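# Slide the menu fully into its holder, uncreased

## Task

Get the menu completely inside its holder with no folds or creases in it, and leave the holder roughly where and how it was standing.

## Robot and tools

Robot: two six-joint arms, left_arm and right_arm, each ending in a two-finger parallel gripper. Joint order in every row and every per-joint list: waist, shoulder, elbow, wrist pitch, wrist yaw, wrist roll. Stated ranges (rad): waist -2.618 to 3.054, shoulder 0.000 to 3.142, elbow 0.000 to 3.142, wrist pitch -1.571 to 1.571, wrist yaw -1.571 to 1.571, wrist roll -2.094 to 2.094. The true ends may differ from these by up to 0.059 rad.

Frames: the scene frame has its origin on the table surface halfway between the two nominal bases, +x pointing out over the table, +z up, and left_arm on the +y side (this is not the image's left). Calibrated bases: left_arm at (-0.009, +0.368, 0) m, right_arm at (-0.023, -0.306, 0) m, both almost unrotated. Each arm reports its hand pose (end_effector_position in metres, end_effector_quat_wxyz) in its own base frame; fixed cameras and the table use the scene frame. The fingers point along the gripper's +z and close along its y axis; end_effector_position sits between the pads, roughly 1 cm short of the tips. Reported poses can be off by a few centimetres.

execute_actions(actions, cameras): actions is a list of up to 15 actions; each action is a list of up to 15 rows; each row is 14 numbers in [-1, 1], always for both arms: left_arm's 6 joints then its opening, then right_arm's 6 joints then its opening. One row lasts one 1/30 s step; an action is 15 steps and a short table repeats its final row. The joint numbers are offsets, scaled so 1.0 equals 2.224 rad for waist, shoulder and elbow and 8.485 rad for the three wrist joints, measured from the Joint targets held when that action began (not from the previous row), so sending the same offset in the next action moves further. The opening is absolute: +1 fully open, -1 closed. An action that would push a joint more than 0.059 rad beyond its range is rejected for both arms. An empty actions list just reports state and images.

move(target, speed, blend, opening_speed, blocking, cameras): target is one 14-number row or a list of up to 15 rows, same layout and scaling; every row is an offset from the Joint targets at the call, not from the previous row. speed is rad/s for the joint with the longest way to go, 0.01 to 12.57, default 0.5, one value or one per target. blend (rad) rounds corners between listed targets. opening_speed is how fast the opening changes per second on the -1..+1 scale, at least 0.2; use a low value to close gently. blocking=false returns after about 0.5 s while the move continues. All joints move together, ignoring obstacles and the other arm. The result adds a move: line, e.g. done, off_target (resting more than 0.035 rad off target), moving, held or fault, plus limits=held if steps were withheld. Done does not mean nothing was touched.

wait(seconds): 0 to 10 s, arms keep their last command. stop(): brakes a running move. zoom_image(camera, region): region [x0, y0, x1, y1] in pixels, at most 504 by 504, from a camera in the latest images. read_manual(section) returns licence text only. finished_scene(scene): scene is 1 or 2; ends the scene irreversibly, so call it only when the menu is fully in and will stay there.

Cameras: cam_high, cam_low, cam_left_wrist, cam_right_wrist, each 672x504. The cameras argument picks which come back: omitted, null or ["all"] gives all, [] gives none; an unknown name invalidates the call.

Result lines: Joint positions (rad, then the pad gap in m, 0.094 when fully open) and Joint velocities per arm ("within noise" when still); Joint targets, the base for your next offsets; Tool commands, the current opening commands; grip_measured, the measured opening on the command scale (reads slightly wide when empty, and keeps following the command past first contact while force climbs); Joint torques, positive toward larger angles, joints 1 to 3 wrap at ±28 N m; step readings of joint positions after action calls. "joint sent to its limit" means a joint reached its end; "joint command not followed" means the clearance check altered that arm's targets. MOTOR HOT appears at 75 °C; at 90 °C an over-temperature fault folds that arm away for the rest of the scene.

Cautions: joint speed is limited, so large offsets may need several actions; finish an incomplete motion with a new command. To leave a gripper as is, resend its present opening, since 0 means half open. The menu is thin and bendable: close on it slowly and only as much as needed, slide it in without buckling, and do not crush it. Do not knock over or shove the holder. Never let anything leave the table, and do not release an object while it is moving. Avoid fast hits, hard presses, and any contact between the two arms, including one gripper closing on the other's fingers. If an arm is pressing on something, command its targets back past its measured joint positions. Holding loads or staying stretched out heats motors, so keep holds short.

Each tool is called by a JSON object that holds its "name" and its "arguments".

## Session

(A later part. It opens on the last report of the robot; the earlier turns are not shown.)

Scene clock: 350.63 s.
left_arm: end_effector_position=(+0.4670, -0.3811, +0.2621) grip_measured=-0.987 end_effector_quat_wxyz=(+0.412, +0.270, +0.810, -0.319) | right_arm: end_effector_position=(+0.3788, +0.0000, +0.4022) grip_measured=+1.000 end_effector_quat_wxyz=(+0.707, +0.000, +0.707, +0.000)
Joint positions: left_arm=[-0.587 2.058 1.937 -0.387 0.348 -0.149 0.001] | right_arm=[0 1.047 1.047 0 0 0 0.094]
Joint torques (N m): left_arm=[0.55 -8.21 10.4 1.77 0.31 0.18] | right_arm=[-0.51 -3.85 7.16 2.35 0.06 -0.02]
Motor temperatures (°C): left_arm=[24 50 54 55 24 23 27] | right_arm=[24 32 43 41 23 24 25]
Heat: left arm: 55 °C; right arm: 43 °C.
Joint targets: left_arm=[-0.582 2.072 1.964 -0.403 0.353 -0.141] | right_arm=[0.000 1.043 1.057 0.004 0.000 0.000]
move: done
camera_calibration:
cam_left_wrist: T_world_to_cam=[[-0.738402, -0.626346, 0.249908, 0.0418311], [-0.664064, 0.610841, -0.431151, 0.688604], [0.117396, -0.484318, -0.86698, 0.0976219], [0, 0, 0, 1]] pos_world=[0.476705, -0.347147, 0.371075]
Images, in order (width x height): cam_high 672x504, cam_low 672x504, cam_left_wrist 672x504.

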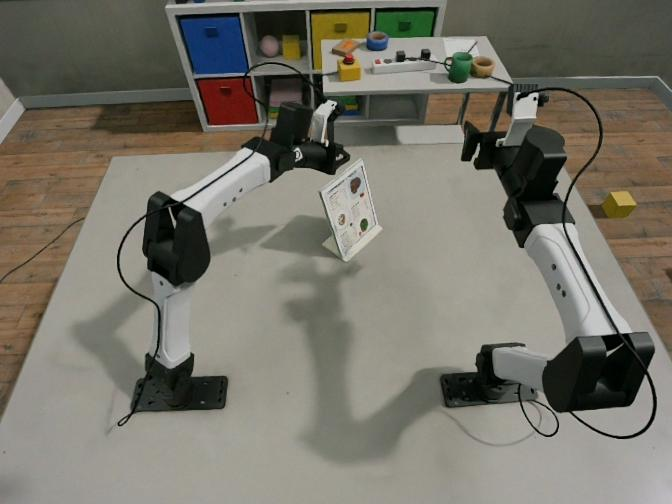

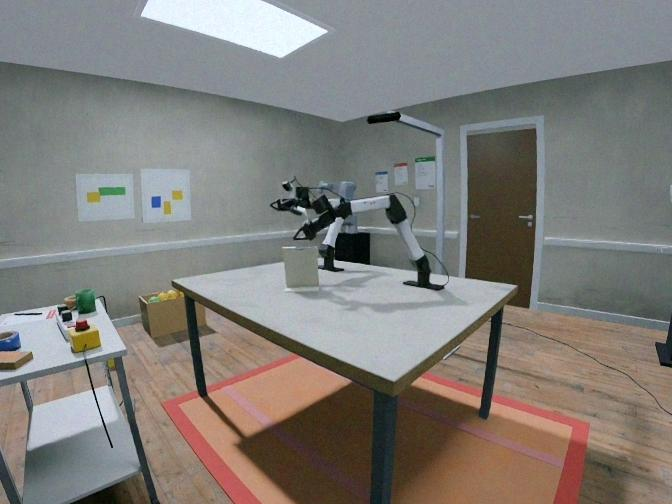

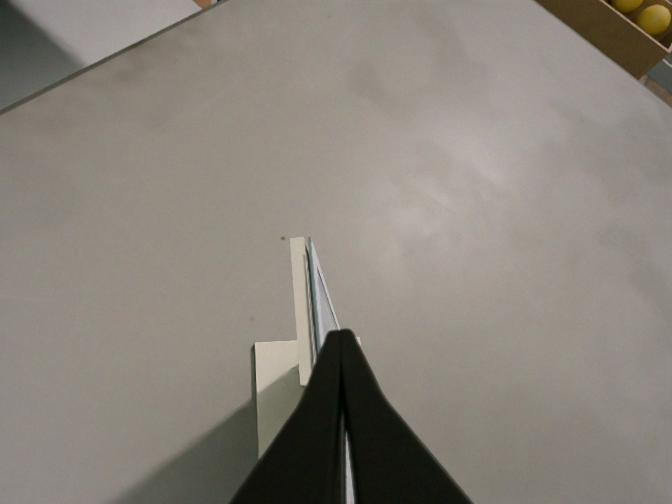

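{"name": "zoom_image", "arguments": {"camera": "cam_high", "region": [335, 210, 390, 265]}}

{"name": "zoom_image", "arguments": {"camera": "cam_high", "region": [312, 150, 367, 205]}}

{"name": "zoom_image", "arguments": {"camera": "cam_left_wrist", "region": [285, 230, 345, 290]}}

Scaled by 9.164 from the camera's 672x504 image, which has a finer 960x720 frame.

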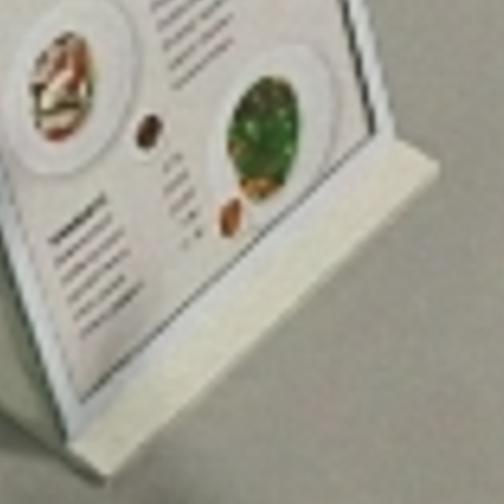

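Scaled by 9.164 from the camera's 672x504 image, which has a finer 960x720 frame.

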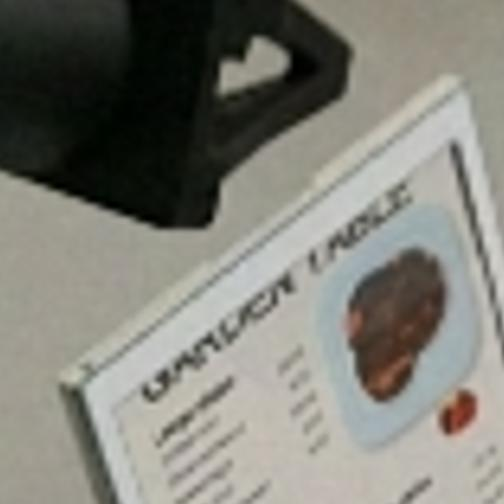

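Scaled by 8.400 from the camera's 672x504 image, which has a finer 960x720 frame.

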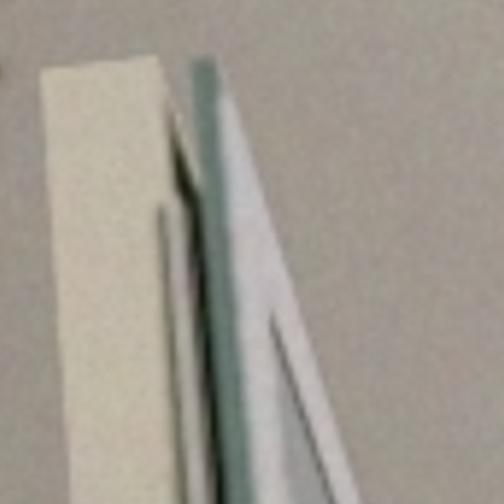

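{"name": "move", "arguments": {"target": [[-0.0080,0,-0.0700,0.0150,-0.0020,0,-1,0,0,0,0,0,0,1],[-0.0090,0,-0.0790,0.0170,-0.0022,0,-1,0,0,0,0,0,0,1]], "speed": [0.1,0.03], "cameras": ["cam_high","cam_low","cam_left_wrist"]}}

{"name": "zoom_image", "arguments": {"camera": "cam_low", "region": [270, 190, 330, 300]}}

{"name": "zoom_image", "arguments": {"camera": "cam_left_wrist", "region": [280, 180, 380, 350]}}

Scene clock: 363.50 s.
left_arm: end_effector_position=(+0.4700, -0.3829, +0.2321) grip_measured=-0.987 end_effector_quat_wxyz=(+0.418, +0.270, +0.806, -0.320) | right_arm: end_effector_position=(+0.3788, +0.0000, +0.4022) grip_measured=+1.000 end_effector_quat_wxyz=(+0.707, +0.000, +0.707, +0.000)
Joint positions: left_arm=[-0.587 2.058 1.806 -0.241 0.347 -0.149 0.001] | right_arm=[0 1.047 1.047 0 0 0 0.094]
Joint torques (N m): left_arm=[-1.43 -8.24 6.48 1.76 0.1 0.18] | right_arm=[-0.5 -3.85 7.15 2.35 0.06 -0.02]
Heat: left arm: 54 °C; right arm: 42 °C.
Joint targets: left_arm=[-0.602 2.072 1.788 -0.258 0.334 -0.141] | right_arm=[0.000 1.043 1.057 0.004 0.000 0.000]
move: done
camera_calibration:
cam_left_wrist: T_world_to_cam=[[-0.741046, -0.624926, 0.245598, 0.0530918], [-0.659063, 0.607021, -0.444029, 0.677904], [0.128402, -0.490911, -0.861696, 0.0614325], [0, 0, 0, 1]] pos_world=[0.478237, -0.348166, 0.340906]
Images, in order (width x height): cam_high 672x504, cam_low 672x504, cam_left_wrist 672x504.

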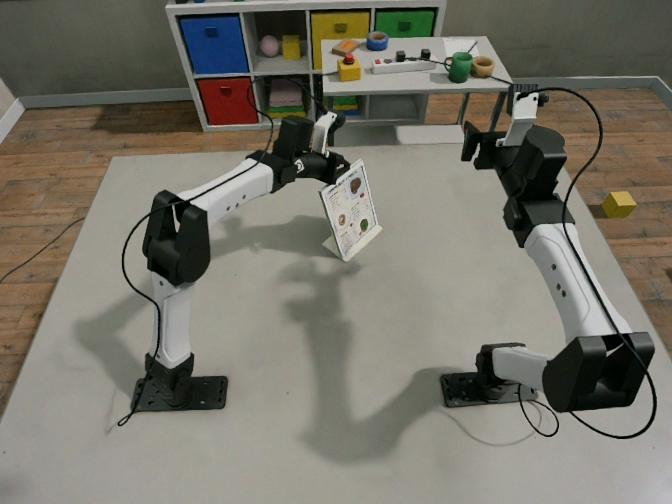

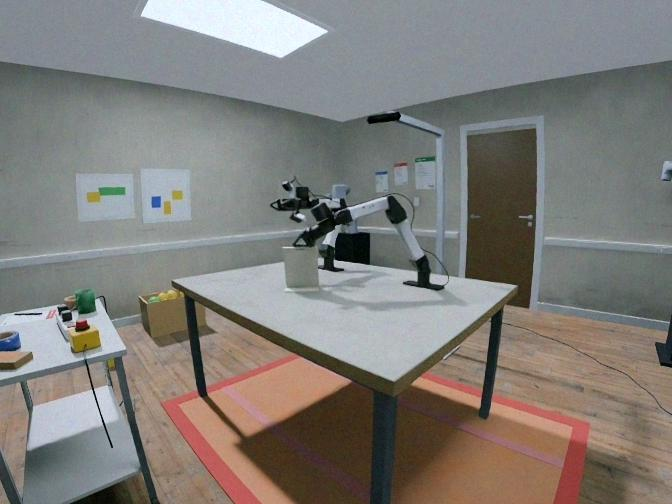

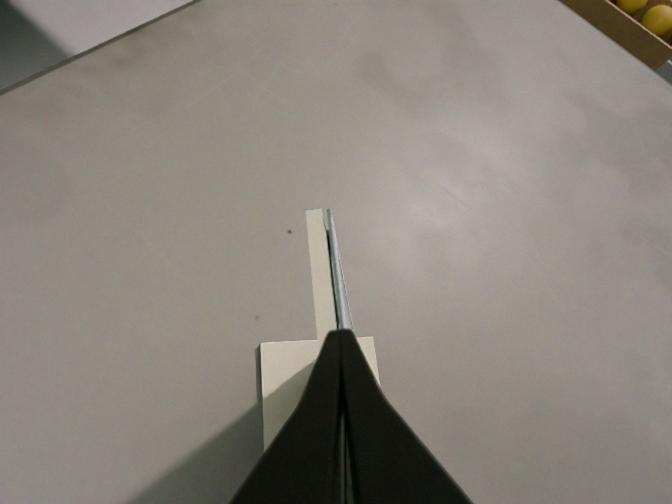

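Scaled by 4.582 from the camera's 672x504 image, which has a finer 960x720 frame.

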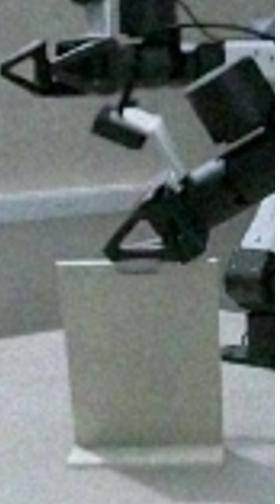

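Scaled by 2.965 from the camera's 672x504 image, which has a finer 960x720 frame.

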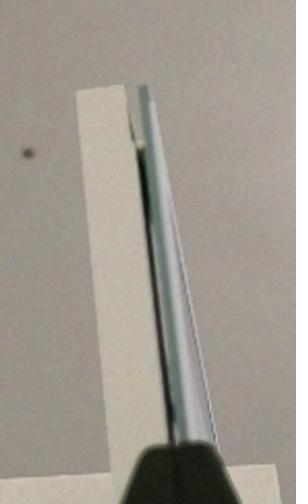

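{"name": "move", "arguments": {"target": [[0.0020,0,0.0250,-0.0030,0,0,-1,0,0,0,0,0,0,1],[0.0080,0,0.1200,-0.0200,0.0020,0,-1,0,0,0,0,0,0,1]], "speed": [0.08,0.2], "cameras": ["cam_high","cam_low","cam_left_wrist"]}}

{"name": "zoom_image", "arguments": {"camera": "cam_high", "region": [312, 150, 392, 265]}}

{"name": "zoom_image", "arguments": {"camera": "cam_low", "region": [275, 230, 325, 265]}}

{"name": "zoom_image", "arguments": {"camera": "cam_left_wrist", "region": [270, 200, 380, 400]}}

Scene clock: 369.13 s.
left_arm: end_effector_position=(+0.4700, -0.3828, +0.2987) grip_measured=-0.987 end_effector_quat_wxyz=(+0.439, +0.271, +0.792, -0.325) | right_arm: end_effector_position=(+0.3788, +0.0000, +0.4022) grip_measured=+1.000 end_effector_quat_wxyz=(+0.707, +0.000, +0.707, +0.000)
Joint positions: left_arm=[-0.587 2.058 2.029 -0.413 0.347 -0.149 0.001] | right_arm=[0 1.047 1.047 0 0 0 0.094]
Joint torques (N m): left_arm=[0.34 -8.17 10.28 1.82 0.29 0.18] | right_arm=[-0.53 -3.84 7.15 2.35 0.06 -0.02]
Heat: left arm: 54 °C; right arm: 42 °C.
Joint targets: left_arm=[-0.584 2.072 2.055 -0.428 0.351 -0.140] | right_arm=[0.000 1.043 1.057 0.004 0.000 0.000]
move: done
camera_calibration:
cam_left_wrist: T_world_to_cam=[[-0.751209, -0.618365, 0.230892, 0.0485241], [-0.639024, 0.593701, -0.489046, 0.706296], [0.165328, -0.514921, -0.841144, 0.0862106], [0, 0, 0, 1]] pos_world=[0.473539, -0.344931, 0.406723]
Images, in order (width x height): cam_high 672x504, cam_low 672x504, cam_left_wrist 672x504.

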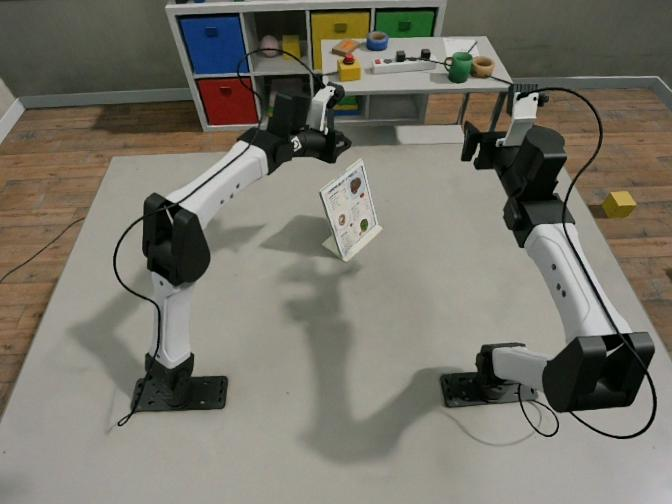

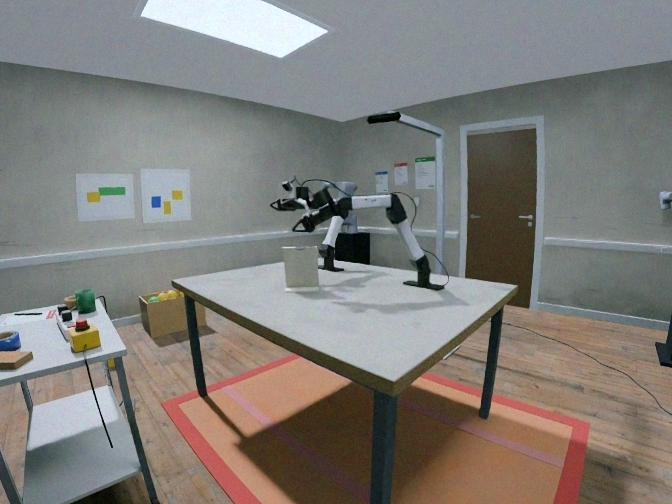

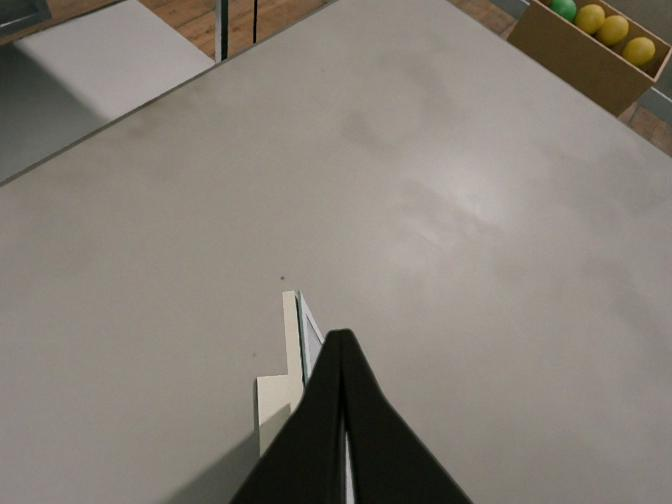

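Scaled by 4.383 from the camera's 672x504 image, which has a finer 960x720 frame.

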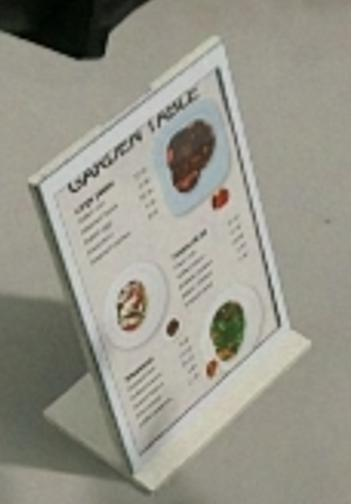

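Scaled by 10.080 from the camera's 672x504 image, which has a finer 960x720 frame.

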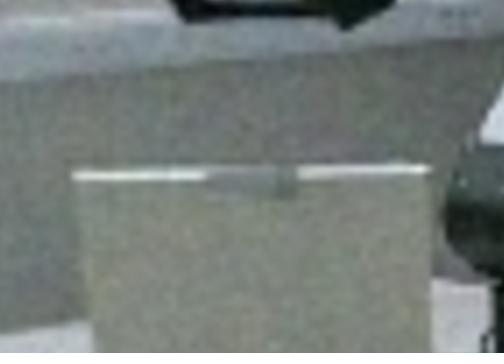

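Scaled by 2.520 from the camera's 672x504 image, which has a finer 960x720 frame.

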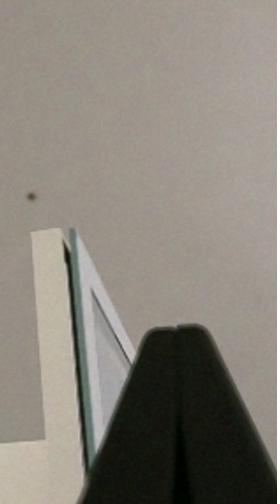

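{"name": "finished_scene", "arguments": {"scene": 1}}

The scene is finished: the task was done.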